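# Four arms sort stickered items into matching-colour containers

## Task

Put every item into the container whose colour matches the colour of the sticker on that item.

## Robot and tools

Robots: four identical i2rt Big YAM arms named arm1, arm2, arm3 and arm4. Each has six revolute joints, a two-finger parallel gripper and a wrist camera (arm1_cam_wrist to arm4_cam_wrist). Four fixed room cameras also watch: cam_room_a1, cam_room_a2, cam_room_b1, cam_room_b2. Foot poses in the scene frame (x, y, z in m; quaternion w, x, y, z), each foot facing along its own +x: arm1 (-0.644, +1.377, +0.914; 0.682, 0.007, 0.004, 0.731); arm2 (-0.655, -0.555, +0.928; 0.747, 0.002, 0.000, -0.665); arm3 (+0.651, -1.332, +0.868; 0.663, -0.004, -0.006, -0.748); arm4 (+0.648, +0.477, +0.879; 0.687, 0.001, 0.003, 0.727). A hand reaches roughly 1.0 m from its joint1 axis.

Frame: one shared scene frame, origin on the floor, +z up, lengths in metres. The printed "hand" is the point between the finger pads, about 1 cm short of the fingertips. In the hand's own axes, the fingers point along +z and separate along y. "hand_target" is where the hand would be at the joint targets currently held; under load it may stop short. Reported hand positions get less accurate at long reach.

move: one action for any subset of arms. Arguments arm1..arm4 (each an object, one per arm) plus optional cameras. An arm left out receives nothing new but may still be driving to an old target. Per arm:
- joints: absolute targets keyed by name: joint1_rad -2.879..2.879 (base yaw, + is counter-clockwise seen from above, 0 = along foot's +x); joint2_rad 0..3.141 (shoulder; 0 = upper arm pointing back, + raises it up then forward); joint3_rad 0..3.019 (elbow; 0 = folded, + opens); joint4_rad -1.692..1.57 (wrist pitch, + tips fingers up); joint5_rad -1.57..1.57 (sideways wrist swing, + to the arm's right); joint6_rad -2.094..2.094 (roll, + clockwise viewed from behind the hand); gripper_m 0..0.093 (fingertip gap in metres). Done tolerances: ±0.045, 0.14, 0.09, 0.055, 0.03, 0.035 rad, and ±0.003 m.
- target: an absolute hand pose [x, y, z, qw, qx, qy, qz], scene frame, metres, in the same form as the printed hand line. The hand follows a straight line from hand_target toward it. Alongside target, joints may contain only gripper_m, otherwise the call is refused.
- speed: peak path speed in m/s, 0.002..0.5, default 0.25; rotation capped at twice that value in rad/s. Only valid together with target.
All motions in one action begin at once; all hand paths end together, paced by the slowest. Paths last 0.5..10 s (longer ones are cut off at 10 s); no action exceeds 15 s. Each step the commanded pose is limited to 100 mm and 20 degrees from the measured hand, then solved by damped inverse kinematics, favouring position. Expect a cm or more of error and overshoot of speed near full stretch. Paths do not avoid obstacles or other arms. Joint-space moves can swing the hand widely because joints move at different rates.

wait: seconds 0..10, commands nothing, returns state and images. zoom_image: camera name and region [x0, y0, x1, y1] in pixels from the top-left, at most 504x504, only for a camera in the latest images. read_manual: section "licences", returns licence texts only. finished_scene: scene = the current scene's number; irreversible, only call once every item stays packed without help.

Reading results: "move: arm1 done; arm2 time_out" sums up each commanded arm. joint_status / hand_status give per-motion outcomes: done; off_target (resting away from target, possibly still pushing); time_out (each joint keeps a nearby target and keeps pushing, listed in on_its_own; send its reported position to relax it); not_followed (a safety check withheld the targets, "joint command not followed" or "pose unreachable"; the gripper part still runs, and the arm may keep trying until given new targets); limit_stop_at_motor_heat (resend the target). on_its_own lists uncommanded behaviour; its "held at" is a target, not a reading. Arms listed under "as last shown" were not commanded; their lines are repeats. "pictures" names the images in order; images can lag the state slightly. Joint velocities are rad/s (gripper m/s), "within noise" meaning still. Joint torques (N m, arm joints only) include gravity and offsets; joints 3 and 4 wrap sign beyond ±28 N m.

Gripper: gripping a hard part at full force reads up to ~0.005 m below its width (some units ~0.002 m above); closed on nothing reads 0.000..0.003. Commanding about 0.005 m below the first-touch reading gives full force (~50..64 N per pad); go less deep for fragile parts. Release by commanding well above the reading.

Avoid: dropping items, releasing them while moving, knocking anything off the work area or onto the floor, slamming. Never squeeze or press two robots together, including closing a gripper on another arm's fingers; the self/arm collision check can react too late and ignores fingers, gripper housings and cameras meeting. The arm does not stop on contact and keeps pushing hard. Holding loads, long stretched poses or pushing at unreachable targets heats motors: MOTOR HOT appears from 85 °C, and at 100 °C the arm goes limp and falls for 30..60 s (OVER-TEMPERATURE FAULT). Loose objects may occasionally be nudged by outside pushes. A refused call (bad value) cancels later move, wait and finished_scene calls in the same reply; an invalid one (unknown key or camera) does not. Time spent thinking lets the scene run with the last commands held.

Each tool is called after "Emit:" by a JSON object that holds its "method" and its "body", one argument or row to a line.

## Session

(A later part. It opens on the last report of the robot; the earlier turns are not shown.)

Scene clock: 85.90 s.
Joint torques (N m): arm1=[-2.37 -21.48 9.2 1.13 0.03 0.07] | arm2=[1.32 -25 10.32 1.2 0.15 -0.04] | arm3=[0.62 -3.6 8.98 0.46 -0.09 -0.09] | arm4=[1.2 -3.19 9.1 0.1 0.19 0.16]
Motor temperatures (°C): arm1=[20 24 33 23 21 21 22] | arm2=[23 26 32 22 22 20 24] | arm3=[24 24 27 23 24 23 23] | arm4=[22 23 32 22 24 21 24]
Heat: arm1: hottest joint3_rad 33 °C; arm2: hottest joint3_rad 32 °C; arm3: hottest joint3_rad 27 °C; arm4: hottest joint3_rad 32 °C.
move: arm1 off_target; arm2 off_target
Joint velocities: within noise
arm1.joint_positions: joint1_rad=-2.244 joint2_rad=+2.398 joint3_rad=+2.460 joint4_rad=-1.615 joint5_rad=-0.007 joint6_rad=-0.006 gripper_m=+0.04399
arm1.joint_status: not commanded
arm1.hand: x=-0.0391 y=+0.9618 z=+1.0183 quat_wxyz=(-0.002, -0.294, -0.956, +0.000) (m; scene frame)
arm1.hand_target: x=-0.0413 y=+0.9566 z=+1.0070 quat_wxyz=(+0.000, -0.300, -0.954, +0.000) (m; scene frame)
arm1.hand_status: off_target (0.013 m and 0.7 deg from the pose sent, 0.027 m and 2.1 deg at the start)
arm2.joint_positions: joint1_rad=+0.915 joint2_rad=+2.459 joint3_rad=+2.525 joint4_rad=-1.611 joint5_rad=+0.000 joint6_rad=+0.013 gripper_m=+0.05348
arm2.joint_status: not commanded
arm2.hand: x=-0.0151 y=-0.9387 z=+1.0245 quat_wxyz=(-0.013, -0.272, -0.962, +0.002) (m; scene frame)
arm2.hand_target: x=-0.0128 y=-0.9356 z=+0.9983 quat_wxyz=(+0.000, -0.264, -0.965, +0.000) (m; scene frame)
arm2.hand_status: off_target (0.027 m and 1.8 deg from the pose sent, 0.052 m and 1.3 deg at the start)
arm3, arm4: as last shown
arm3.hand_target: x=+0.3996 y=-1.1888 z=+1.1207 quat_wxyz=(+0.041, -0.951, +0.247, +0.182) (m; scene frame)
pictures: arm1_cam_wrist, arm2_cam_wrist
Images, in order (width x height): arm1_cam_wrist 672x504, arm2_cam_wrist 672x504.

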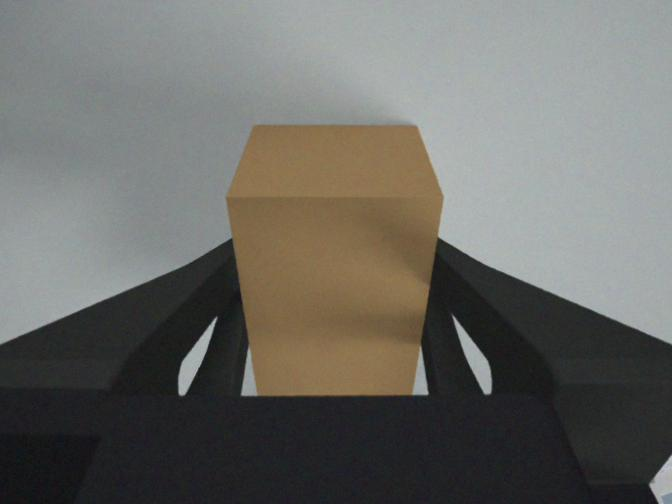

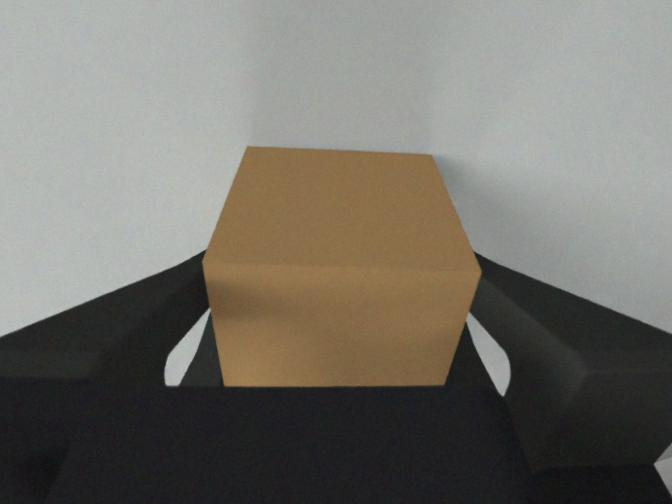

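Emit:
{"method": "move", "body": {
  "arm1": {"joints": {"gripper_m": 0.093}},
  "arm2": {"joints": {"gripper_m": 0.093}},
  "cameras": []
}}

Emit:
{"method": "move", "body": {
  "arm1": {"target": [-0.2175,1.0795,1.09,0,0.2999,0.954,0], "speed": 0.35},
  "arm2": {"target": [-0.245,-0.797,1.10,0,0.2639,0.9646,0], "speed": 0.35},
  "cameras": ["arm1_cam_wrist", "arm2_cam_wrist"]
}}

Emit:
{"method": "move", "body": {
  "arm1": {"joints": {"joint2_rad": 0.824, "joint3_rad": 0.876, "joint4_rad": -1.264}},
  "arm2": {"joints": {"joint2_rad": 0.824, "joint3_rad": 0.876, "joint4_rad": -1.264}},
  "arm3": {"target": [0.03,-0.985,1.06,0.0651,-0.9348,0.243,0.2505], "speed": 0.4},
  "arm4": {"target": [0.04,0.922,1.04,0.0804,-0.9181,0.3001,0.246], "speed": 0.4},
  "cameras": ["arm3_cam_wrist", "arm4_cam_wrist"]
}}

Scene clock: 117.60 s.
Joint torques (N m): arm1=[-2.49 -21.01 10.63 0.9 0.02 0.07] | arm2=[1.26 -24.94 10.39 1.24 0.15 -0.05] | arm3=[0.62 -3.6 9.01 0.46 -0.08 -0.1] | arm4=[1.03 -3.43 8.94 0.25 0.16 0.16]
Motor temperatures (°C): arm1=[20 26 32 23 21 21 22] | arm2=[23 27 33 22 22 20 24] | arm3=[24 23 27 23 24 23 23] | arm4=[22 22 34 22 24 21 24]
Heat: arm1: hottest joint3_rad 32 °C; arm2: hottest joint3_rad 33 °C; arm3: hottest joint3_rad 27 °C; arm4: hottest joint3_rad 34 °C.
move: arm1 done; arm2 done
Joint velocities: within noise
arm1.joint_positions: joint1_rad=-2.244 joint2_rad=+2.398 joint3_rad=+2.444 joint4_rad=-1.609 joint5_rad=-0.007 joint6_rad=-0.006 gripper_m=+0.09296
arm1.joint_status: all done
arm1.hand: x=-0.0410 y=+0.9631 z=+1.0120 quat_wxyz=(+0.003, -0.294, -0.956, -0.001) (m; scene frame)
arm1.hand_target: x=-0.0414 y=+0.9567 z=+1.0070 quat_wxyz=(+0.000, -0.300, -0.954, +0.000) (m; scene frame)
arm1.hand_status: not commanded
arm2.joint_positions: joint1_rad=+0.915 joint2_rad=+2.459 joint3_rad=+2.525 joint4_rad=-1.611 joint5_rad=+0.000 joint6_rad=+0.013 gripper_m=+0.09292
arm2.joint_status: all done
arm2.hand: x=-0.0151 y=-0.9387 z=+1.0245 quat_wxyz=(-0.013, -0.272, -0.962, +0.002) (m; scene frame)
arm2.hand_target: x=-0.0128 y=-0.9355 z=+0.9983 quat_wxyz=(+0.000, -0.264, -0.965, +0.000) (m; scene frame)
arm2.hand_status: not commanded
arm3, arm4: as last shown
arm3.hand: x=+0.3961 y=-1.1895 z=+1.1245 quat_wxyz=(+0.043, -0.950, +0.244, +0.189) (m; scene frame)
arm3.hand_target: x=+0.3997 y=-1.1889 z=+1.1207 quat_wxyz=(+0.041, -0.951, +0.247, +0.182) (m; scene frame)
pictures: none
No camera images: "cameras" was empty.

Scene clock: 119.13 s.
Joint torques (N m): arm1=[-1.85 -13.8 10.3 0.87 0.09 0.01] | arm2=[1.08 -14.86 9.33 1.02 -0.02 0.05] | arm3=[0.67 -3.6 8.98 0.46 -0.07 -0.1] | arm4=[1.03 -2.96 8.92 0.28 0.19 0.15]
Motor temperatures (°C): arm1=[20 26 32 23 21 21 22] | arm2=[23 27 33 22 22 20 24] | arm3=[24 23 27 23 24 23 23] | arm4=[22 22 34 22 24 21 24]
Heat: arm1: hottest joint3_rad 32 °C; arm2: hottest joint3_rad 33 °C; arm3: hottest joint3_rad 27 °C; arm4: hottest joint3_rad 34 °C.
move: arm1 done; arm2 off_target
Joint velocities: within noise
arm1.joint_positions: joint1_rad=-2.248 joint2_rad=+1.698 joint3_rad=+1.521 joint4_rad=-1.388 joint5_rad=-0.008 joint6_rad=-0.001 gripper_m=+0.09296
arm1.joint_status: not commanded
arm1.hand: x=-0.2182 y=+1.0832 z=+1.0912 quat_wxyz=(+0.004, -0.299, -0.954, -0.002) (m; scene frame)
arm1.hand_target: x=-0.2175 y=+1.0795 z=+1.0901 quat_wxyz=(+0.000, -0.300, -0.954, +0.000) (m; scene frame)
arm1.hand_status: done (0.004 m and 0.5 deg from the pose sent, 0.225 m and 0.8 deg at the start)
arm2.joint_positions: joint1_rad=+0.922 joint2_rad=+1.595 joint3_rad=+1.389 joint4_rad=-1.344 joint5_rad=+0.004 joint6_rad=+0.007 gripper_m=+0.09293
arm2.joint_status: not commanded
arm2.hand: x=-0.2441 y=-0.7992 z=+1.1114 quat_wxyz=(-0.010, -0.266, -0.964, +0.003) (m; scene frame)
arm2.hand_target: x=-0.2452 y=-0.7969 z=+1.1001 quat_wxyz=(+0.000, -0.264, -0.965, +0.000) (m; scene frame)
arm2.hand_status: off_target (0.012 m and 1.2 deg from the pose sent, 0.280 m and 1.8 deg at the start)
arm3, arm4: as last shown
pictures: arm1_cam_wrist, arm2_cam_wrist
Images, in order (width x height): arm1_cam_wrist 672x504, arm2_cam_wrist 672x504.

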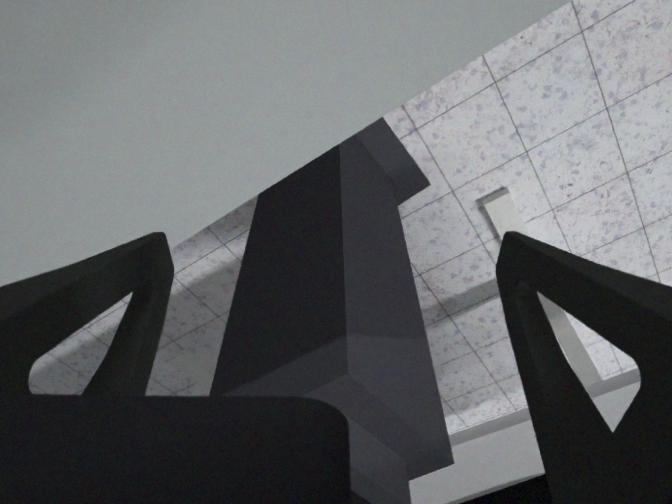

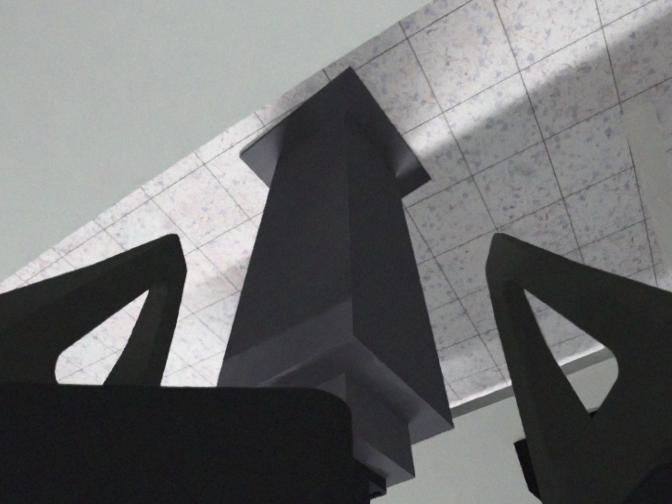

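Scene clock: 121.17 s.
Joint torques (N m): arm1=[-2.37 -1.32 11.29 1.11 0.08 -0.01] | arm2=[1.08 -4.19 10.14 1.73 -0.03 0.05] | arm3=[0.97 -21.77 13.98 0.62 0.12 -0.1] | arm4=[0.85 -23.59 12.68 0.42 0.23 0.14]
Motor temperatures (°C): arm1=[20 26 32 23 21 21 22] | arm2=[23 27 32 22 22 20 24] | arm3=[24 23 28 23 24 23 23] | arm4=[22 22 35 22 24 21 24]
Heat: arm1: hottest joint3_rad 32 °C; arm2: hottest joint3_rad 32 °C; arm3: hottest joint3_rad 28 °C; arm4: hottest joint3_rad 35 °C.
move: arm1 done; arm2 done; arm3 off_target; arm4 off_target
Joint velocities: within noise
arm1.joint_positions: joint1_rad=-2.248 joint2_rad=+0.827 joint3_rad=+0.875 joint4_rad=-1.269 joint5_rad=-0.008 joint6_rad=-0.001 gripper_m=+0.09296
arm1.joint_status: all done
arm1.hand: x=-0.4089 y=+1.2167 z=+1.1523 quat_wxyz=(-0.159, -0.294, -0.941, +0.049) (m; scene frame)
arm1.hand_target: x=-0.4088 y=+1.2148 z=+1.1541 quat_wxyz=(-0.163, -0.294, -0.940, +0.052) (m; scene frame)
arm1.hand_status: not commanded
arm2.joint_positions: joint1_rad=+0.922 joint2_rad=+0.823 joint3_rad=+0.891 joint4_rad=-1.270 joint5_rad=+0.004 joint6_rad=+0.007 gripper_m=+0.09293
arm2.joint_status: all done
arm2.hand: x=-0.4116 y=-0.7009 z=+1.1790 quat_wxyz=(-0.177, -0.262, -0.947, +0.048) (m; scene frame)
arm2.hand_target: x=-0.4125 y=-0.6994 z=+1.1725 quat_wxyz=(-0.172, -0.260, -0.949, +0.046) (m; scene frame)
arm2.hand_status: not commanded
arm3.joint_positions: joint1_rad=-1.946 joint2_rad=+1.890 joint3_rad=+1.685 joint4_rad=-0.878 joint5_rad=+0.011 joint6_rad=+0.005 gripper_m=+0.09402
arm3.joint_status: not commanded
arm3.hand: x=+0.0412 y=-0.9971 z=+1.0358 quat_wxyz=(+0.057, -0.940, +0.243, +0.230) (m; scene frame)
arm3.hand_target: x=+0.0312 y=-0.9857 z=+1.0602 quat_wxyz=(+0.065, -0.935, +0.243, +0.251) (m; scene frame)
arm3.hand_status: off_target (0.029 m and 2.6 deg from the pose sent, 0.424 m and 7.7 deg at the start)
arm4.joint_positions: joint1_rad=+0.878 joint2_rad=+2.026 joint3_rad=+1.813 joint4_rad=-0.864 joint5_rad=+0.003 joint6_rad=-0.010 gripper_m=+0.09402
arm4.joint_status: not commanded
arm4.hand: x=+0.0546 y=+0.9178 z=+1.0240 quat_wxyz=(-0.077, +0.922, -0.300, -0.233) (m; scene frame)
arm4.hand_target: x=+0.0409 y=+0.9214 z=+1.0402 quat_wxyz=(-0.080, +0.918, -0.300, -0.247) (m; scene frame)
arm4.hand_status: off_target (0.022 m and 1.6 deg from the pose sent, 0.477 m and 8.5 deg at the start)
pictures: arm3_cam_wrist, arm4_cam_wrist
Images, in order (width x height): arm3_cam_wrist 672x504, arm4_cam_wrist 672x504.

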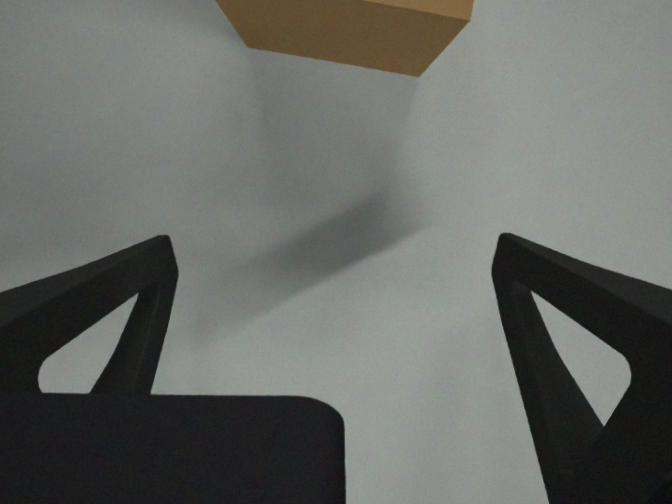

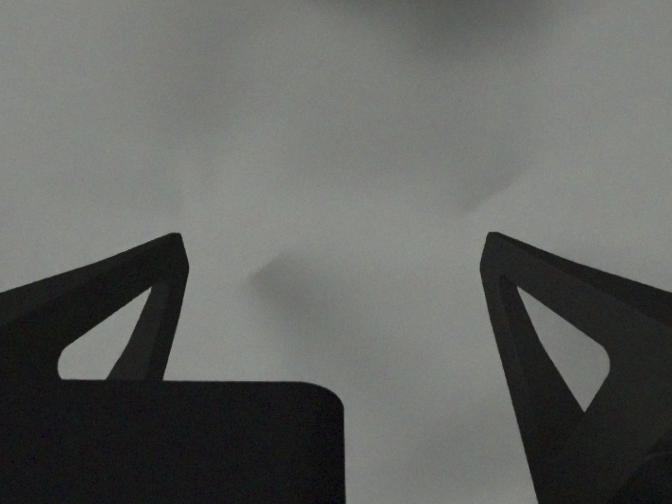

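Emit:
{"method": "move", "body": {
  "arm4": {"target": [-0.01, 0.955, 1.045, 0.0804, -0.9181, 0.3001, 0.246], "speed": 0.25},
  "cameras": ["arm3_cam_wrist", "arm4_cam_wrist", "cam_room_a1", "cam_room_b1"]
}}

Scene clock: 125.17 s.
Joint torques (N m): arm1=[-1.85 -1.2 11.3 1.1 0.09 -0.04] | arm2=[0.97 -4.19 10.13 1.73 -0.03 0.06] | arm3=[0.97 -21.6 13.98 0.62 0.12 -0.09] | arm4=[1.26 -25.05 12.98 0.35 0.18 0.17]
Motor temperatures (°C): arm1=[20 26 32 23 21 21 22] | arm2=[23 27 32 22 22 20 24] | arm3=[24 23 29 23 24 23 23] | arm4=[22 22 36 22 24 21 24]
Heat: arm1: hottest joint3_rad 32 °C; arm2: hottest joint3_rad 32 °C; arm3: hottest joint3_rad 29 °C; arm4: hottest joint3_rad 36 °C.
move: arm4 off_target
Joint velocities: within noise
arm1, arm2, arm3: as last shown
arm4.joint_positions: joint1_rad=+0.883 joint2_rad=+2.204 joint3_rad=+2.147 joint4_rad=-1.008 joint5_rad=+0.005 joint6_rad=-0.010 gripper_m=+0.09402
arm4.joint_status: not commanded
arm4.hand: x=+0.0028 y=+0.9520 z=+1.0396 quat_wxyz=(-0.079, +0.921, -0.297, -0.239) (m; scene frame)
arm4.hand_target: x=-0.0093 y=+0.9546 z=+1.0450 quat_wxyz=(-0.081, +0.918, -0.300, -0.247) (m; scene frame)
arm4.hand_status: off_target (0.014 m and 1.0 deg from the pose sent, 0.077 m and 1.6 deg at the start)
pictures: arm3_cam_wrist, arm4_cam_wrist, cam_room_a1, cam_room_b1
Images, in order (width x height): arm3_cam_wrist 672x504, arm4_cam_wrist 672x504, cam_room_a1 672x504, cam_room_b1 672x504.

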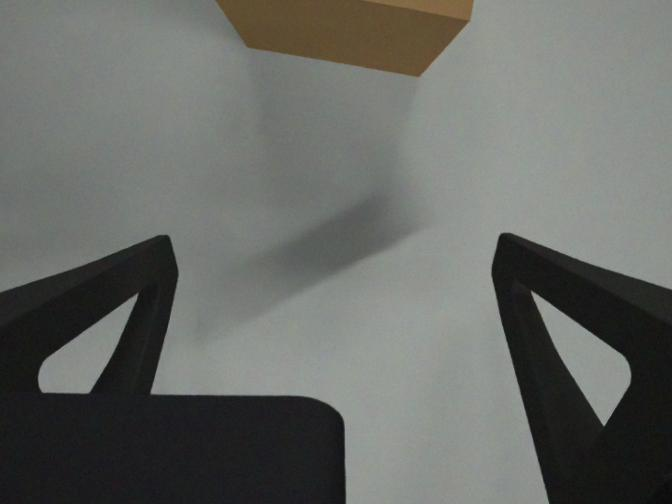

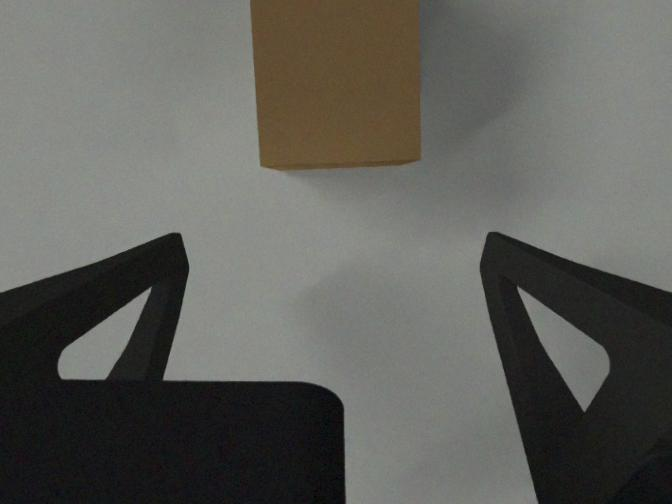

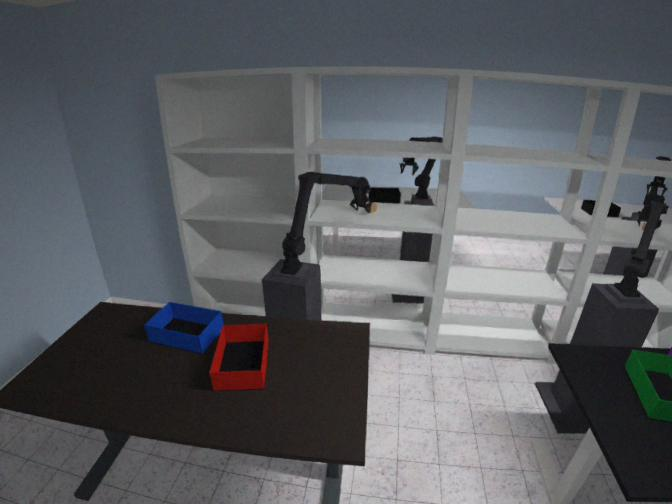

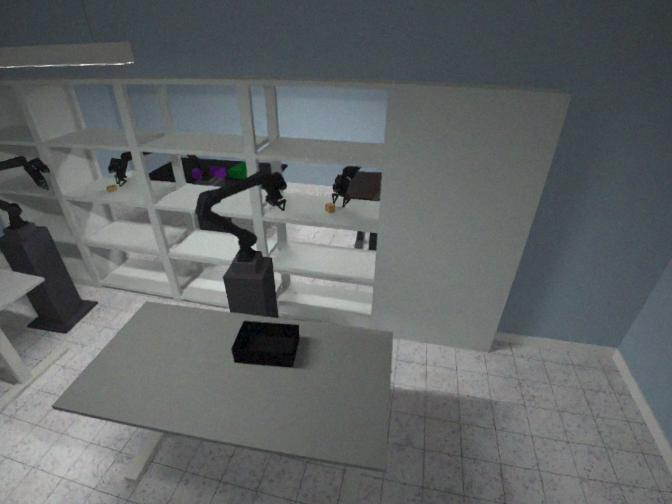

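Emit:
{"method": "move", "body": {
  "arm3": {"joints": {"joint1_rad": -1.948, "joint2_rad": 2.116, "joint3_rad": 2.005, "joint4_rad": -0.905}},
  "arm4": {"target": [-0.038, 0.975, 1.033, 0.0804, -0.9181, 0.3001, 0.246], "speed": 0.2},
  "cameras": ["arm3_cam_wrist", "arm4_cam_wrist"]
}}

Scene clock: 130.07 s.
Joint torques (N m): arm1=[-2.37 -1.32 11.21 1.14 0.08 0.02] | arm2=[0.91 -4.07 10.13 1.74 -0.03 0.06] | arm3=[1.44 -23.36 13.19 0.99 0.09 -0.12] | arm4=[1.49 -26.7 13.03 0.38 0.2 0.15]
Motor temperatures (°C): arm1=[20 26 33 23 21 21 22] | arm2=[23 27 32 22 22 20 24] | arm3=[24 24 29 23 24 23 23] | arm4=[22 23 36 22 24 21 24]
Heat: arm1: hottest joint3_rad 33 °C; arm2: hottest joint3_rad 32 °C; arm3: hottest joint3_rad 29 °C; arm4: hottest joint3_rad 36 °C.
move: arm3 done; arm4 off_target
Joint velocities: within noise
arm1, arm2: as last shown
arm3.joint_positions: joint1_rad=-1.946 joint2_rad=+2.096 joint3_rad=+1.961 joint4_rad=-0.905 joint5_rad=+0.012 joint6_rad=+0.007 gripper_m=+0.09402
arm3.joint_status: all done
arm3.hand: x=-0.0283 y=-0.9595 z=+1.0224 quat_wxyz=(+0.063, -0.935, +0.243, +0.251) (m; scene frame)
arm3.hand_target: x=-0.0380 y=-0.9519 z=+1.0290 quat_wxyz=(+0.068, -0.932, +0.240, +0.262) (m; scene frame)
arm3.hand_status: not commanded
arm4.joint_positions: joint1_rad=+0.883 joint2_rad=+2.351 joint3_rad=+2.382 joint4_rad=-1.093 joint5_rad=+0.005 joint6_rad=-0.010 gripper_m=+0.09402
arm4.joint_status: not commanded
arm4.hand: x=-0.0270 y=+0.9739 z=+1.0300 quat_wxyz=(-0.080, +0.921, -0.297, -0.240) (m; scene frame)
arm4.hand_target: x=-0.0373 y=+0.9747 z=+1.0328 quat_wxyz=(-0.081, +0.918, -0.300, -0.247) (m; scene frame)
arm4.hand_status: off_target (0.011 m and 0.8 deg from the pose sent, 0.047 m and 1.0 deg at the start)
pictures: arm3_cam_wrist, arm4_cam_wrist
Images, in order (width x height): arm3_cam_wrist 672x504, arm4_cam_wrist 672x504.

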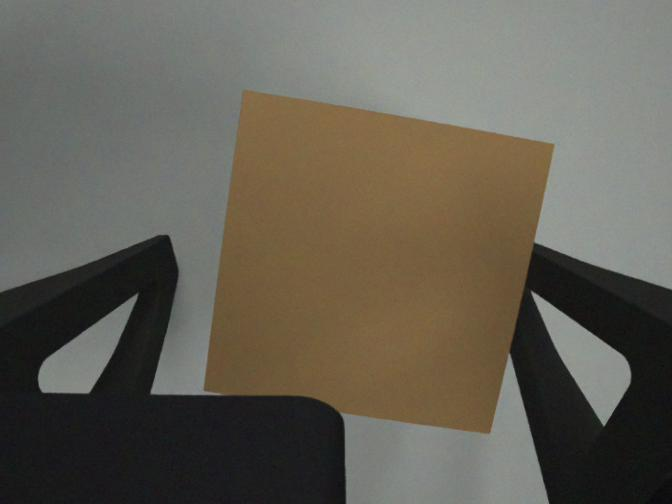

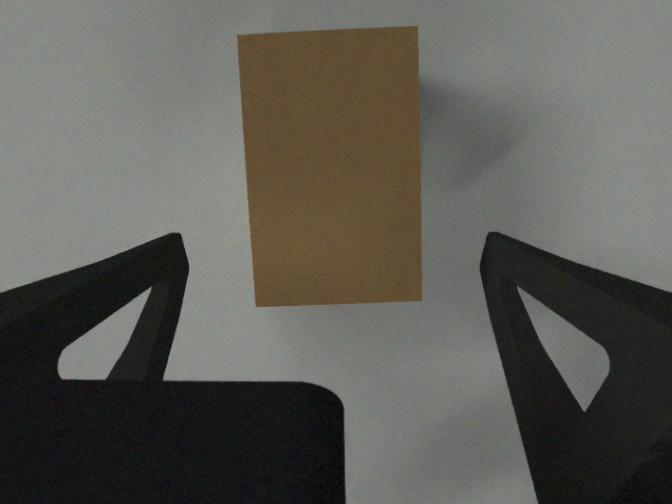

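Emit:
{"method": "move", "body": {
  "arm3": {"joints": {"joint1_rad": -1.96, "joint6_rad": 0.14}},
  "arm4": {"target": [-0.055, 0.986, 1.033, 0.0804, -0.9181, 0.3001, 0.246], "speed": 0.2},
  "cameras": ["arm3_cam_wrist", "arm4_cam_wrist"]
}}

Emit:
{"method": "move", "body": {
  "arm3": {"joints": {"gripper_m": 0.042}},
  "arm4": {"joints": {"gripper_m": 0.032}},
  "cameras": ["arm3_cam_wrist", "arm4_cam_wrist"]
}}

Scene clock: 144.03 s.
Joint torques (N m): arm1=[-1.9 -1.26 11.21 1.2 0.11 0.01] | arm2=[0.97 -4.13 10.18 1.72 -0.03 0.06] | arm3=[0.56 -23.36 13.01 1.02 0.04 0.09] | arm4=[1.55 -27.22 13.14 0.4 0.19 0.18]
Motor temperatures (°C): arm1=[20 25 33 23 21 21 22] | arm2=[23 26 31 22 22 20 23] | arm3=[24 24 30 23 24 23 23] | arm4=[22 26 36 22 24 21 24]
Heat: arm1: hottest joint3_rad 33 °C; arm2: hottest joint3_rad 31 °C; arm3: hottest joint3_rad 30 °C; arm4: hottest joint3_rad 36 °C.
move: arm3 done; arm4 off_target
Joint velocities: within noise
arm1, arm2: as last shown
arm3.joint_positions: joint1_rad=-1.946 joint2_rad=+2.096 joint3_rad=+1.964 joint4_rad=-0.905 joint5_rad=+0.013 joint6_rad=+0.124 gripper_m=+0.09402
arm3.joint_status: all done
arm3.hand: x=-0.0286 y=-0.9586 z=+1.0237 quat_wxyz=(+0.049, -0.919, +0.298, +0.255) (m; scene frame)
arm3.hand_target: x=-0.0333 y=-0.9435 z=+1.0290 quat_wxyz=(+0.051, -0.911, +0.311, +0.265) (m; scene frame)
arm3.hand_status: not commanded
arm4.joint_positions: joint1_rad=+0.883 joint2_rad=+2.474 joint3_rad=+2.627 joint4_rad=-1.206 joint5_rad=+0.006 joint6_rad=-0.009 gripper_m=+0.09402
arm4.joint_status: not commanded
arm4.hand: x=-0.0451 y=+0.9868 z=+1.0368 quat_wxyz=(-0.081, +0.920, -0.297, -0.244) (m; scene frame)
arm4.hand_target: x=-0.0544 y=+0.9855 z=+1.0330 quat_wxyz=(-0.081, +0.918, -0.300, -0.248) (m; scene frame)
arm4.hand_status: off_target (0.011 m and 0.4 deg from the pose sent, 0.031 m and 0.8 deg at the start)
pictures: arm3_cam_wrist, arm4_cam_wrist
Images, in order (width x height): arm3_cam_wrist 672x504, arm4_cam_wrist 672x504.

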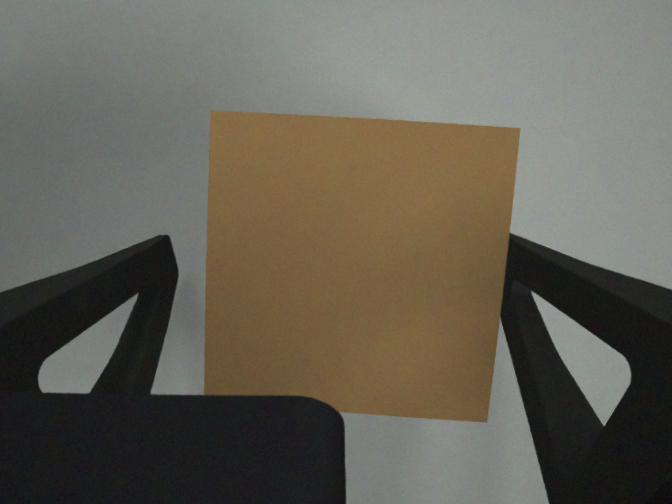

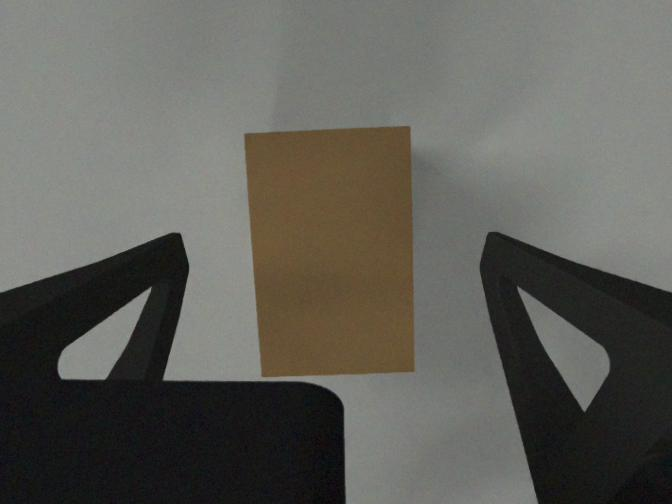

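Scene clock: 144.67 s.
Joint torques (N m): arm1=[-1.9 -0.91 11.34 1.18 0.11 0] | arm2=[0.97 -4.25 10.14 1.74 -0.03 0.05] | arm3=[0.91 -23.3 13.01 1.02 -0.02 0.03] | arm4=[1.44 -27.22 13.07 0.25 0.2 0.19]
Motor temperatures (°C): arm1=[20 25 33 23 21 21 22] | arm2=[23 26 31 22 22 20 23] | arm3=[24 24 30 23 24 23 23] | arm4=[22 26 36 22 24 21 24]
Heat: arm1: hottest joint3_rad 33 °C; arm2: hottest joint3_rad 31 °C; arm3: hottest joint3_rad 30 °C; arm4: hottest joint3_rad 36 °C.
move: arm3 off_target; arm4 off_target
Joint velocities: within noise
arm1, arm2: as last shown
arm3.joint_positions: joint1_rad=-1.951 joint2_rad=+2.096 joint3_rad=+1.964 joint4_rad=-0.905 joint5_rad=+0.015 joint6_rad=+0.131 gripper_m=+0.05374
arm3.joint_status: gripper_m off_target (ended at +0.05376, target +0.04200)
arm3.hand: x=-0.0268 y=-0.9553 z=+1.0237 quat_wxyz=(+0.049, -0.917, +0.303, +0.255) (m; scene frame)
arm3.hand_target: x=-0.0333 y=-0.9434 z=+1.0290 quat_wxyz=(+0.051, -0.911, +0.311, +0.265) (m; scene frame)
arm3.hand_status: not commanded
arm4.joint_positions: joint1_rad=+0.883 joint2_rad=+2.474 joint3_rad=+2.627 joint4_rad=-1.207 joint5_rad=+0.006 joint6_rad=-0.008 gripper_m=+0.04440
arm4.joint_status: gripper_m off_target (ended at +0.04443, target +0.03200)
arm4.hand: x=-0.0451 y=+0.9868 z=+1.0369 quat_wxyz=(-0.081, +0.920, -0.298, -0.244) (m; scene frame)
arm4.hand_target: x=-0.0543 y=+0.9856 z=+1.0330 quat_wxyz=(-0.081, +0.918, -0.300, -0.248) (m; scene frame)
arm4.hand_status: not commanded
pictures: arm3_cam_wrist, arm4_cam_wrist
Images, in order (width x height): arm3_cam_wrist 672x504, arm4_cam_wrist 672x504.

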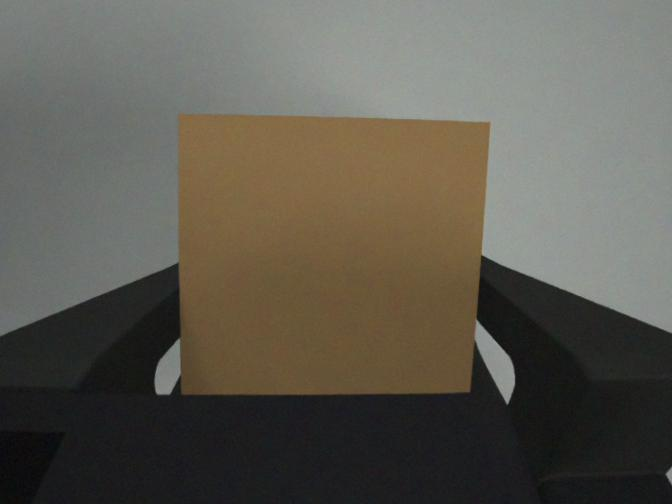

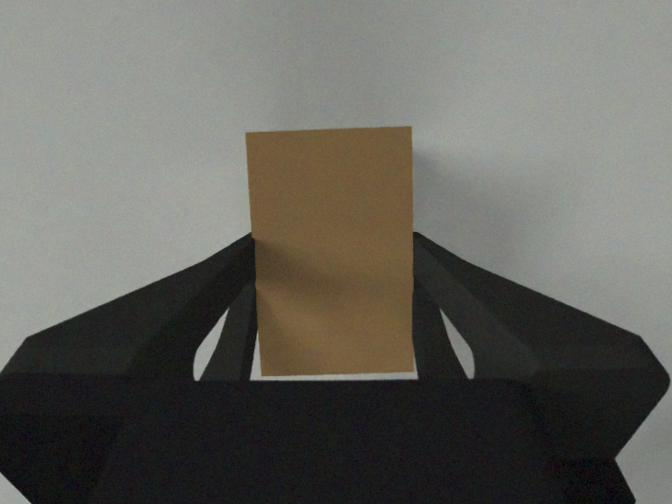

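Emit:
{"method": "move", "body": {
  "arm3": {"target": [0.3715, -1.176, 1.13, 0.0651, -0.9348, 0.243, 0.2505], "speed": 0.35},
  "arm4": {"target": [0.39, 0.666, 1.13, 0.0804, -0.9181, 0.3001, 0.246], "speed": 0.35},
  "cameras": ["arm3_cam_wrist", "arm4_cam_wrist"]
}}

Emit:
{"method": "move", "body": {
  "arm3": {"joints": {"joint1_rad": 1.007, "joint2_rad": 0.824, "joint3_rad": 0.876, "joint4_rad": -1.264, "joint5_rad": 0, "joint6_rad": 0}},
  "arm4": {"joints": {"joint1_rad": -1.133, "joint2_rad": 0.824, "joint3_rad": 0.876, "joint4_rad": -1.264, "joint5_rad": 0, "joint6_rad": 0}},
  "cameras": ["arm3_cam_wrist", "arm4_cam_wrist"]
}}

Emit:
{"method": "move", "body": {
  "arm3": {"target": [1.166, -1.752, 0.775, 0.2438, 0.3241, 0.91, -0.0868], "speed": 0.35},
  "arm4": {"target": [1.097, 0.718, 0.785, 0.2429, -0.2358, 0.939, 0.061], "speed": 0.35},
  "cameras": ["arm3_cam_wrist", "arm4_cam_wrist", "cam_room_a1", "cam_room_a2"]
}}

Scene clock: 156.93 s.
Joint torques (N m): arm1=[-2.2 -1.32 11.32 1.25 0.06 -0.02] | arm2=[1.03 -4.13 10.14 1.7 -0.04 0.06] | arm3=[2.32 -3.14 9.4 0.81 0.13 -0.12] | arm4=[1.14 -2.73 9.35 0.5 0.2 0.14]
Motor temperatures (°C): arm1=[20 25 33 23 21 21 22] | arm2=[23 26 31 22 22 20 23] | arm3=[24 24 32 23 24 23 24] | arm4=[22 26 39 22 24 21 25]
Heat: arm1: hottest joint3_rad 33 °C; arm2: hottest joint3_rad 31 °C; arm3: hottest joint3_rad 32 °C; arm4: hottest joint3_rad 39 °C.
move: arm3 done; arm4 done
Joint velocities: within noise
arm1, arm2: as last shown
arm3.joint_positions: joint1_rad=-1.951 joint2_rad=+0.810 joint3_rad=+0.883 joint4_rad=-1.097 joint5_rad=+0.019 joint6_rad=+0.021 gripper_m=+0.05372
arm3.joint_status: not commanded
arm3.hand: x=+0.3727 y=-1.1717 z=+1.1345 quat_wxyz=(+0.067, -0.930, +0.253, +0.258) (m; scene frame)
arm3.hand_target: x=+0.3716 y=-1.1759 z=+1.1301 quat_wxyz=(+0.065, -0.935, +0.243, +0.251) (m; scene frame)
arm3.hand_status: done (0.006 m and 1.5 deg from the pose sent, 0.468 m and 7.5 deg at the start)
arm4.joint_positions: joint1_rad=+0.886 joint2_rad=+0.816 joint3_rad=+0.846 joint4_rad=-1.060 joint5_rad=+0.007 joint6_rad=-0.006 gripper_m=+0.04440
arm4.joint_status: not commanded
arm4.hand: x=+0.3910 y=+0.6678 z=+1.1330 quat_wxyz=(-0.084, +0.917, -0.296, -0.254) (m; scene frame)
arm4.hand_target: x=+0.3901 y=+0.6660 z=+1.1301 quat_wxyz=(-0.081, +0.918, -0.300, -0.246) (m; scene frame)
arm4.hand_status: done (0.004 m and 1.1 deg from the pose sent, 0.549 m and 0.4 deg at the start)
pictures: arm3_cam_wrist, arm4_cam_wrist
Images, in order (width x height): arm3_cam_wrist 672x504, arm4_cam_wrist 672x504.

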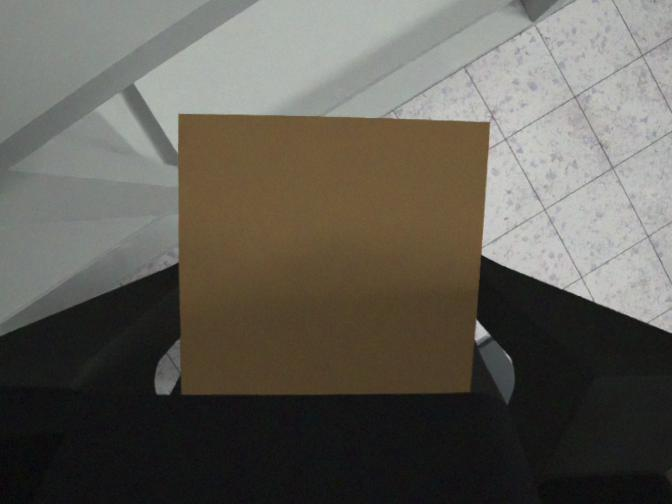

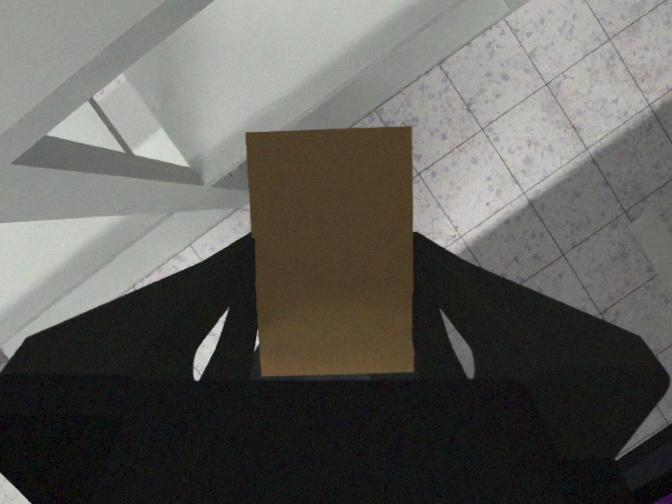

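Scene clock: 159.27 s.
Joint torques (N m): arm1=[-2.32 -1.85 11.21 1.22 0.1 0.01] | arm2=[1.03 -4.19 10.13 1.76 -0.03 0.06] | arm3=[1.85 -3.37 9.24 0.49 0.11 -0.1] | arm4=[0.32 -2.67 11.08 0.27 0.05 0.09]
Motor temperatures (°C): arm1=[20 25 33 23 21 21 22] | arm2=[23 26 31 22 22 20 23] | arm3=[24 24 31 23 24 23 24] | arm4=[22 26 39 22 24 21 25]
Heat: arm1: hottest joint3_rad 33 °C; arm2: hottest joint3_rad 31 °C; arm3: hottest joint3_rad 31 °C; arm4: hottest joint3_rad 39 °C.
move: arm3 done; arm4 done
Joint velocities: within noise
arm1, arm2: as last shown
arm3.joint_positions: joint1_rad=+0.998 joint2_rad=+0.824 joint3_rad=+0.879 joint4_rad=-1.258 joint5_rad=-0.003 joint6_rad=+0.006 gripper_m=+0.05372
arm3.joint_status: all done
arm3.hand: x=+0.8692 y=-1.5100 z=+1.1162 quat_wxyz=(-0.175, -0.336, -0.923, +0.067) (m; scene frame)
arm3.hand_target: x=+0.8690 y=-1.5069 z=+1.1144 quat_wxyz=(-0.171, -0.329, -0.926, +0.066) (m; scene frame)
arm3.hand_status: not commanded
arm4.joint_positions: joint1_rad=-1.131 joint2_rad=+0.817 joint3_rad=+0.846 joint4_rad=-1.253 joint5_rad=+0.001 joint6_rad=-0.006 gripper_m=+0.04450
arm4.joint_status: all done
arm4.hand: x=+0.8932 y=+0.6096 z=+1.1104 quat_wxyz=(-0.165, +0.245, -0.955, -0.040) (m; scene frame)
arm4.hand_target: x=+0.8977 y=+0.6116 z=+1.1217 quat_wxyz=(-0.170, +0.241, -0.955, -0.043) (m; scene frame)
arm4.hand_status: not commanded
pictures: arm3_cam_wrist, arm4_cam_wrist
Images, in order (width x height): arm3_cam_wrist 672x504, arm4_cam_wrist 672x504.

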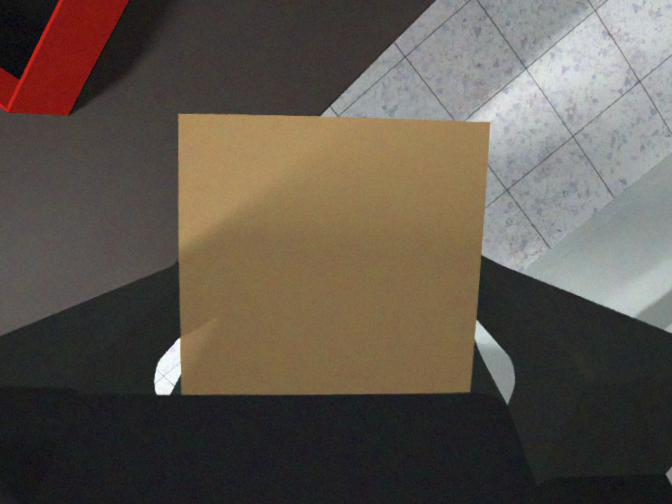

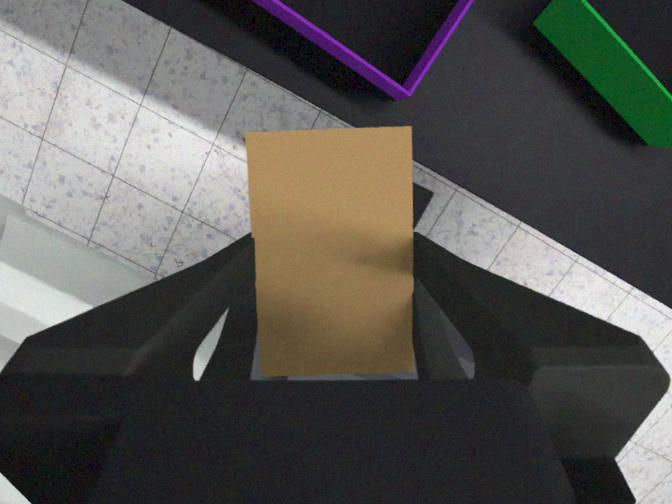

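Scene clock: 161.50 s.
Joint torques (N m): arm1=[-1.96 -1.61 11.29 0.9 0.06 0] | arm2=[1.03 -4.13 10.11 1.73 -0.02 0.05] | arm3=[1.61 -22.18 9.46 1.43 -0.08 -0.06] | arm4=[0.44 -15.38 6.41 1.33 0.05 0.13]
Motor temperatures (°C): arm1=[20 25 34 23 21 21 22] | arm2=[23 26 31 22 22 20 23] | arm3=[24 24 31 23 24 23 24] | arm4=[22 26 38 22 24 21 25]
Heat: arm1: hottest joint3_rad 34 °C; arm2: hottest joint3_rad 31 °C; arm3: hottest joint3_rad 31 °C; arm4: hottest joint3_rad 38 °C.
move: arm3 off_target; arm4 off_target
Joint velocities: within noise
arm1, arm2: as last shown
arm3.joint_positions: joint1_rad=+0.998 joint2_rad=+2.178 joint3_rad=+1.275 joint4_rad=-0.212 joint5_rad=-0.007 joint6_rad=+0.006 gripper_m=+0.05372
arm3.joint_status: not commanded
arm3.hand: x=+1.1424 y=-1.7410 z=+0.7558 quat_wxyz=(-0.217, -0.332, -0.915, +0.079) (m; scene frame)
arm3.hand_target: x=+1.1651 y=-1.7510 z=+0.7758 quat_wxyz=(-0.244, -0.324, -0.910, +0.087) (m; scene frame)
arm3.hand_status: off_target (0.032 m and 3.4 deg from the pose sent, 0.513 m and 8.4 deg at the start)
arm4.joint_positions: joint1_rad=-1.131 joint2_rad=+1.912 joint3_rad=+0.793 joint4_rad=+0.019 joint5_rad=+0.001 joint6_rad=-0.006 gripper_m=+0.04450
arm4.joint_status: not commanded
arm4.hand: x=+1.0796 y=+0.7102 z=+0.7783 quat_wxyz=(-0.224, +0.242, -0.942, -0.055) (m; scene frame)
arm4.hand_target: x=+1.0966 y=+0.7176 z=+0.7856 quat_wxyz=(-0.243, +0.236, -0.939, -0.061) (m; scene frame)
arm4.hand_status: off_target (0.020 m and 2.4 deg from the pose sent, 0.399 m and 9.5 deg at the start)
pictures: arm3_cam_wrist, arm4_cam_wrist, cam_room_a1, cam_room_a2
Images, in order (width x height): arm3_cam_wrist 672x504, arm4_cam_wrist 672x504, cam_room_a1 672x504, cam_room_a2 672x504.

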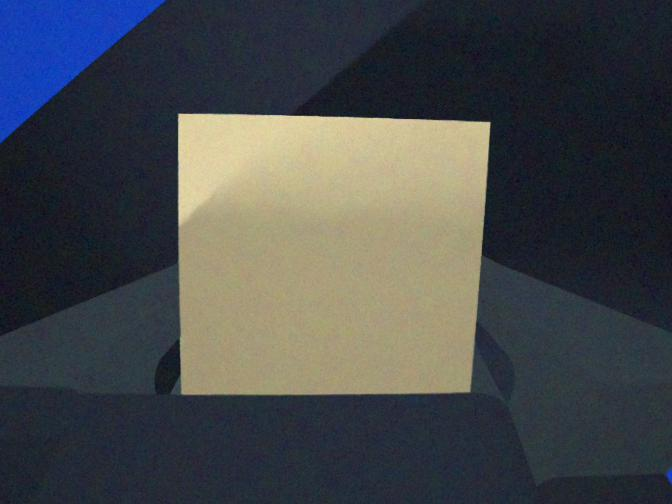

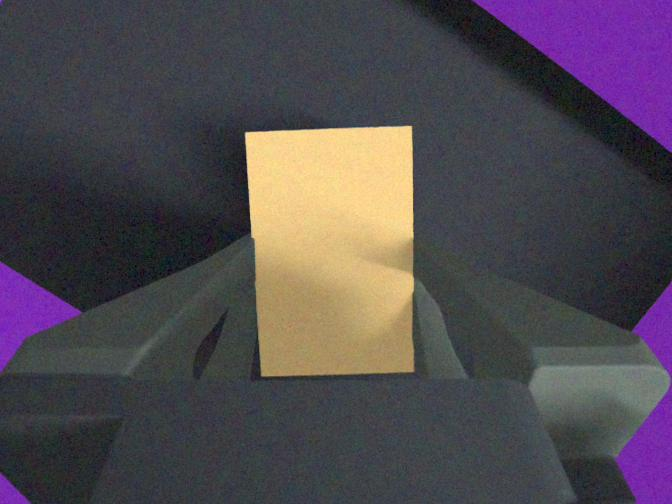

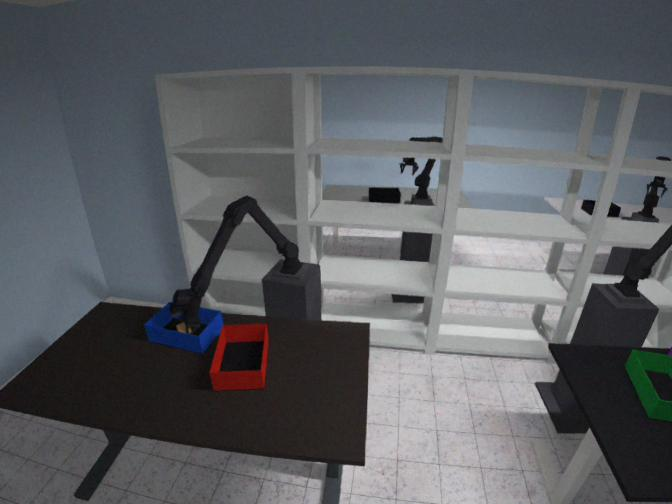

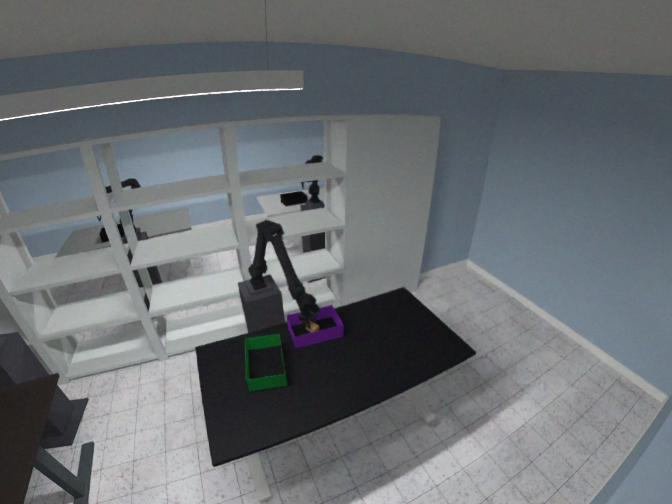

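Emit:
{"method": "move", "body": {
  "arm3": {"target": [1.166, -1.752, 0.766, 0.2438, 0.3241, 0.91, -0.0868], "speed": 0.08},
  "arm4": {"target": [1.097, 0.718, 0.769, 0.2429, -0.2358, 0.939, 0.061], "speed": 0.08},
  "cameras": ["arm3_cam_wrist", "arm4_cam_wrist"]
}}

Scene clock: 165.07 s.
Joint torques (N m): arm1=[-2.49 -0.79 11.25 1.35 0.09 -0.02] | arm2=[0.97 -4.19 10.14 1.73 -0.04 0.05] | arm3=[1.85 -20.37 9.61 1.66 -0.05 -0.06] | arm4=[0.91 -14.68 6.37 1.4 0.05 0.11]
Motor temperatures (°C): arm1=[20 25 34 23 21 21 22] | arm2=[23 26 31 22 22 20 23] | arm3=[24 25 31 23 24 23 24] | arm4=[22 26 38 22 24 21 25]
Heat: arm1: hottest joint3_rad 34 °C; arm2: hottest joint3_rad 31 °C; arm3: hottest joint3_rad 31 °C; arm4: hottest joint3_rad 38 °C.
move: arm3 off_target; arm4 off_target
Joint velocities: within noise
arm1.joint_positions: joint1_rad=-2.248 joint2_rad=+0.827 joint3_rad=+0.875 joint4_rad=-1.269 joint5_rad=-0.008 joint6_rad=-0.001 gripper_m=+0.09296
arm1.joint_status: not commanded
arm1.hand: x=-0.4089 y=+1.2167 z=+1.1523 quat_wxyz=(-0.159, -0.294, -0.941, +0.049) (m; scene frame)
arm1.hand_target: x=-0.4088 y=+1.2148 z=+1.1541 quat_wxyz=(-0.163, -0.294, -0.940, +0.052) (m; scene frame)
arm1.hand_status: not commanded
arm2.joint_positions: joint1_rad=+0.922 joint2_rad=+0.823 joint3_rad=+0.891 joint4_rad=-1.270 joint5_rad=+0.004 joint6_rad=+0.007 gripper_m=+0.09293
arm2.joint_status: not commanded
arm2.hand: x=-0.4116 y=-0.7009 z=+1.1790 quat_wxyz=(-0.177, -0.262, -0.947, +0.048) (m; scene frame)
arm2.hand_target: x=-0.4125 y=-0.6994 z=+1.1725 quat_wxyz=(-0.172, -0.260, -0.949, +0.046) (m; scene frame)
arm2.hand_status: not commanded
arm3.joint_positions: joint1_rad=+0.998 joint2_rad=+2.178 joint3_rad=+1.275 joint4_rad=-0.200 joint5_rad=-0.007 joint6_rad=+0.006 gripper_m=+0.05372
arm3.joint_status: not commanded
arm3.hand: x=+1.1445 y=-1.7427 z=+0.7571 quat_wxyz=(-0.222, -0.331, -0.913, +0.081) (m; scene frame)
arm3.hand_target: x=+1.1652 y=-1.7511 z=+0.7667 quat_wxyz=(-0.244, -0.324, -0.910, +0.087) (m; scene frame)
arm3.hand_status: off_target (0.025 m and 2.7 deg from the pose sent, 0.028 m and 3.4 deg at the start)
arm4.joint_positions: joint1_rad=-1.131 joint2_rad=+1.945 joint3_rad=+0.793 joint4_rad=+0.062 joint5_rad=+0.001 joint6_rad=-0.006 gripper_m=+0.04450
arm4.joint_status: not commanded
arm4.hand: x=+1.0810 y=+0.7109 z=+0.7676 quat_wxyz=(-0.229, +0.242, -0.941, -0.056) (m; scene frame)
arm4.hand_target: x=+1.0965 y=+0.7176 z=+0.7694 quat_wxyz=(-0.243, +0.236, -0.939, -0.061) (m; scene frame)
arm4.hand_status: off_target (0.018 m and 1.9 deg from the pose sent, 0.021 m and 2.4 deg at the start)
pictures: arm3_cam_wrist, arm4_cam_wrist
Images, in order (width x height): arm3_cam_wrist 672x504, arm4_cam_wrist 672x504.

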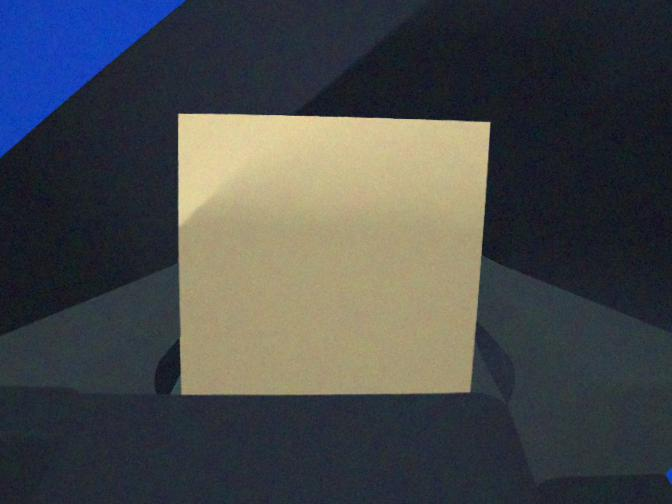

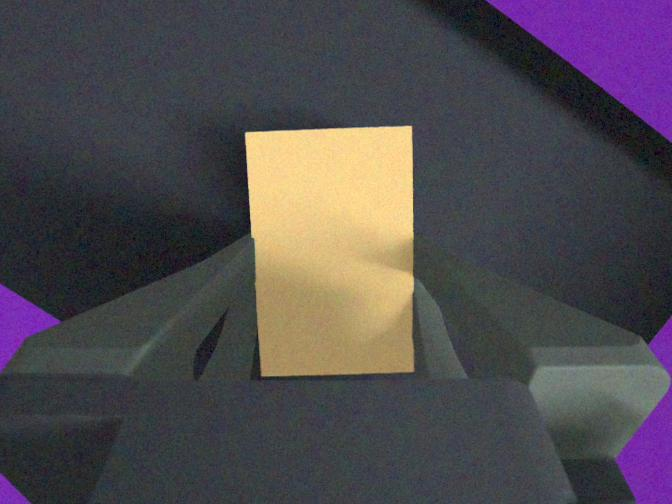

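Emit:
{"method": "move", "body": {
  "arm3": {"target": [1.166, -1.752, 0.754, 0.2438, 0.3241, 0.91, -0.0868], "speed": 0.08},
  "arm4": {"target": [1.097, 0.718, 0.762, 0.2429, -0.2358, 0.939, 0.061], "speed": 0.08},
  "cameras": ["arm3_cam_wrist", "arm4_cam_wrist"]
}}

Scene clock: 172.57 s.
Joint torques (N m): arm1=[-2.43 -0.5 11.22 1.11 0.08 0] | arm2=[1.03 -4.13 10.11 1.73 -0.03 0.05] | arm3=[1.73 -19.84 9.52 1.63 -0.03 -0.06] | arm4=[0.62 -14.27 5.94 1.37 0.08 0.15]
Motor temperatures (°C): arm1=[20 25 34 23 21 21 22] | arm2=[23 26 31 22 22 20 23] | arm3=[24 25 31 23 24 23 24] | arm4=[22 26 37 22 24 21 26]
Heat: arm1: hottest joint3_rad 34 °C; arm2: hottest joint3_rad 31 °C; arm3: hottest joint3_rad 31 °C; arm4: hottest joint3_rad 37 °C.
move: arm3 off_target; arm4 off_target
Joint velocities: within noise
arm1, arm2: as last shown
arm3.joint_positions: joint1_rad=+0.998 joint2_rad=+2.194 joint3_rad=+1.279 joint4_rad=-0.176 joint5_rad=-0.007 joint6_rad=+0.006 gripper_m=+0.05372
arm3.joint_status: not commanded
arm3.hand: x=+1.1469 y=-1.7446 z=+0.7511 quat_wxyz=(-0.228, -0.331, -0.912, +0.083) (m; scene frame)
arm3.hand_target: x=+1.1654 y=-1.7513 z=+0.7547 quat_wxyz=(-0.244, -0.324, -0.910, +0.087) (m; scene frame)
arm3.hand_status: off_target (0.021 m and 2.1 deg from the pose sent, 0.024 m and 2.7 deg at the start)
arm4.joint_positions: joint1_rad=-1.131 joint2_rad=+1.960 joint3_rad=+0.796 joint4_rad=+0.080 joint5_rad=+0.001 joint6_rad=-0.006 gripper_m=+0.04450
arm4.joint_status: not commanded
arm4.hand: x=+1.0827 y=+0.7119 z=+0.7631 quat_wxyz=(-0.231, +0.241, -0.941, -0.057) (m; scene frame)
arm4.hand_target: x=+1.0966 y=+0.7176 z=+0.7623 quat_wxyz=(-0.243, +0.236, -0.939, -0.061) (m; scene frame)
arm4.hand_status: off_target (0.016 m and 1.6 deg from the pose sent, 0.018 m and 1.9 deg at the start)
pictures: arm3_cam_wrist, arm4_cam_wrist
Images, in order (width x height): arm3_cam_wrist 672x504, arm4_cam_wrist 672x504.

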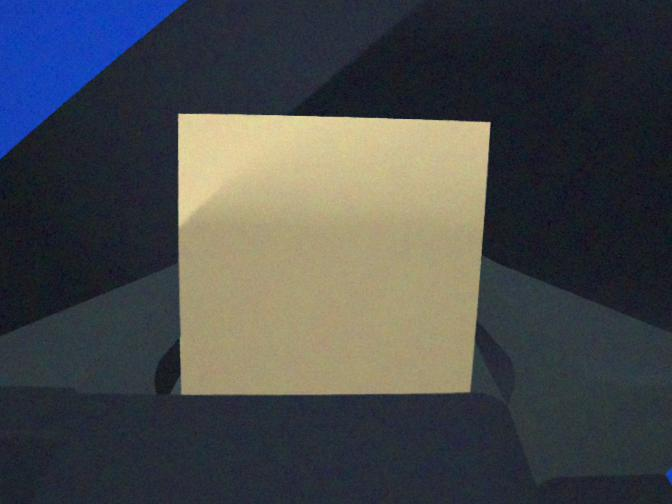

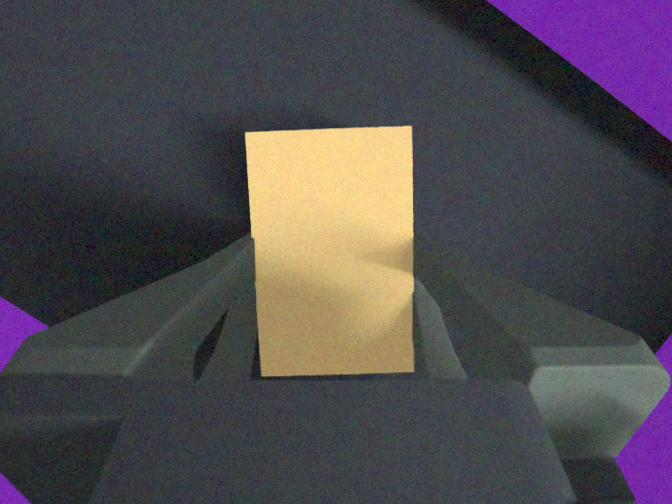

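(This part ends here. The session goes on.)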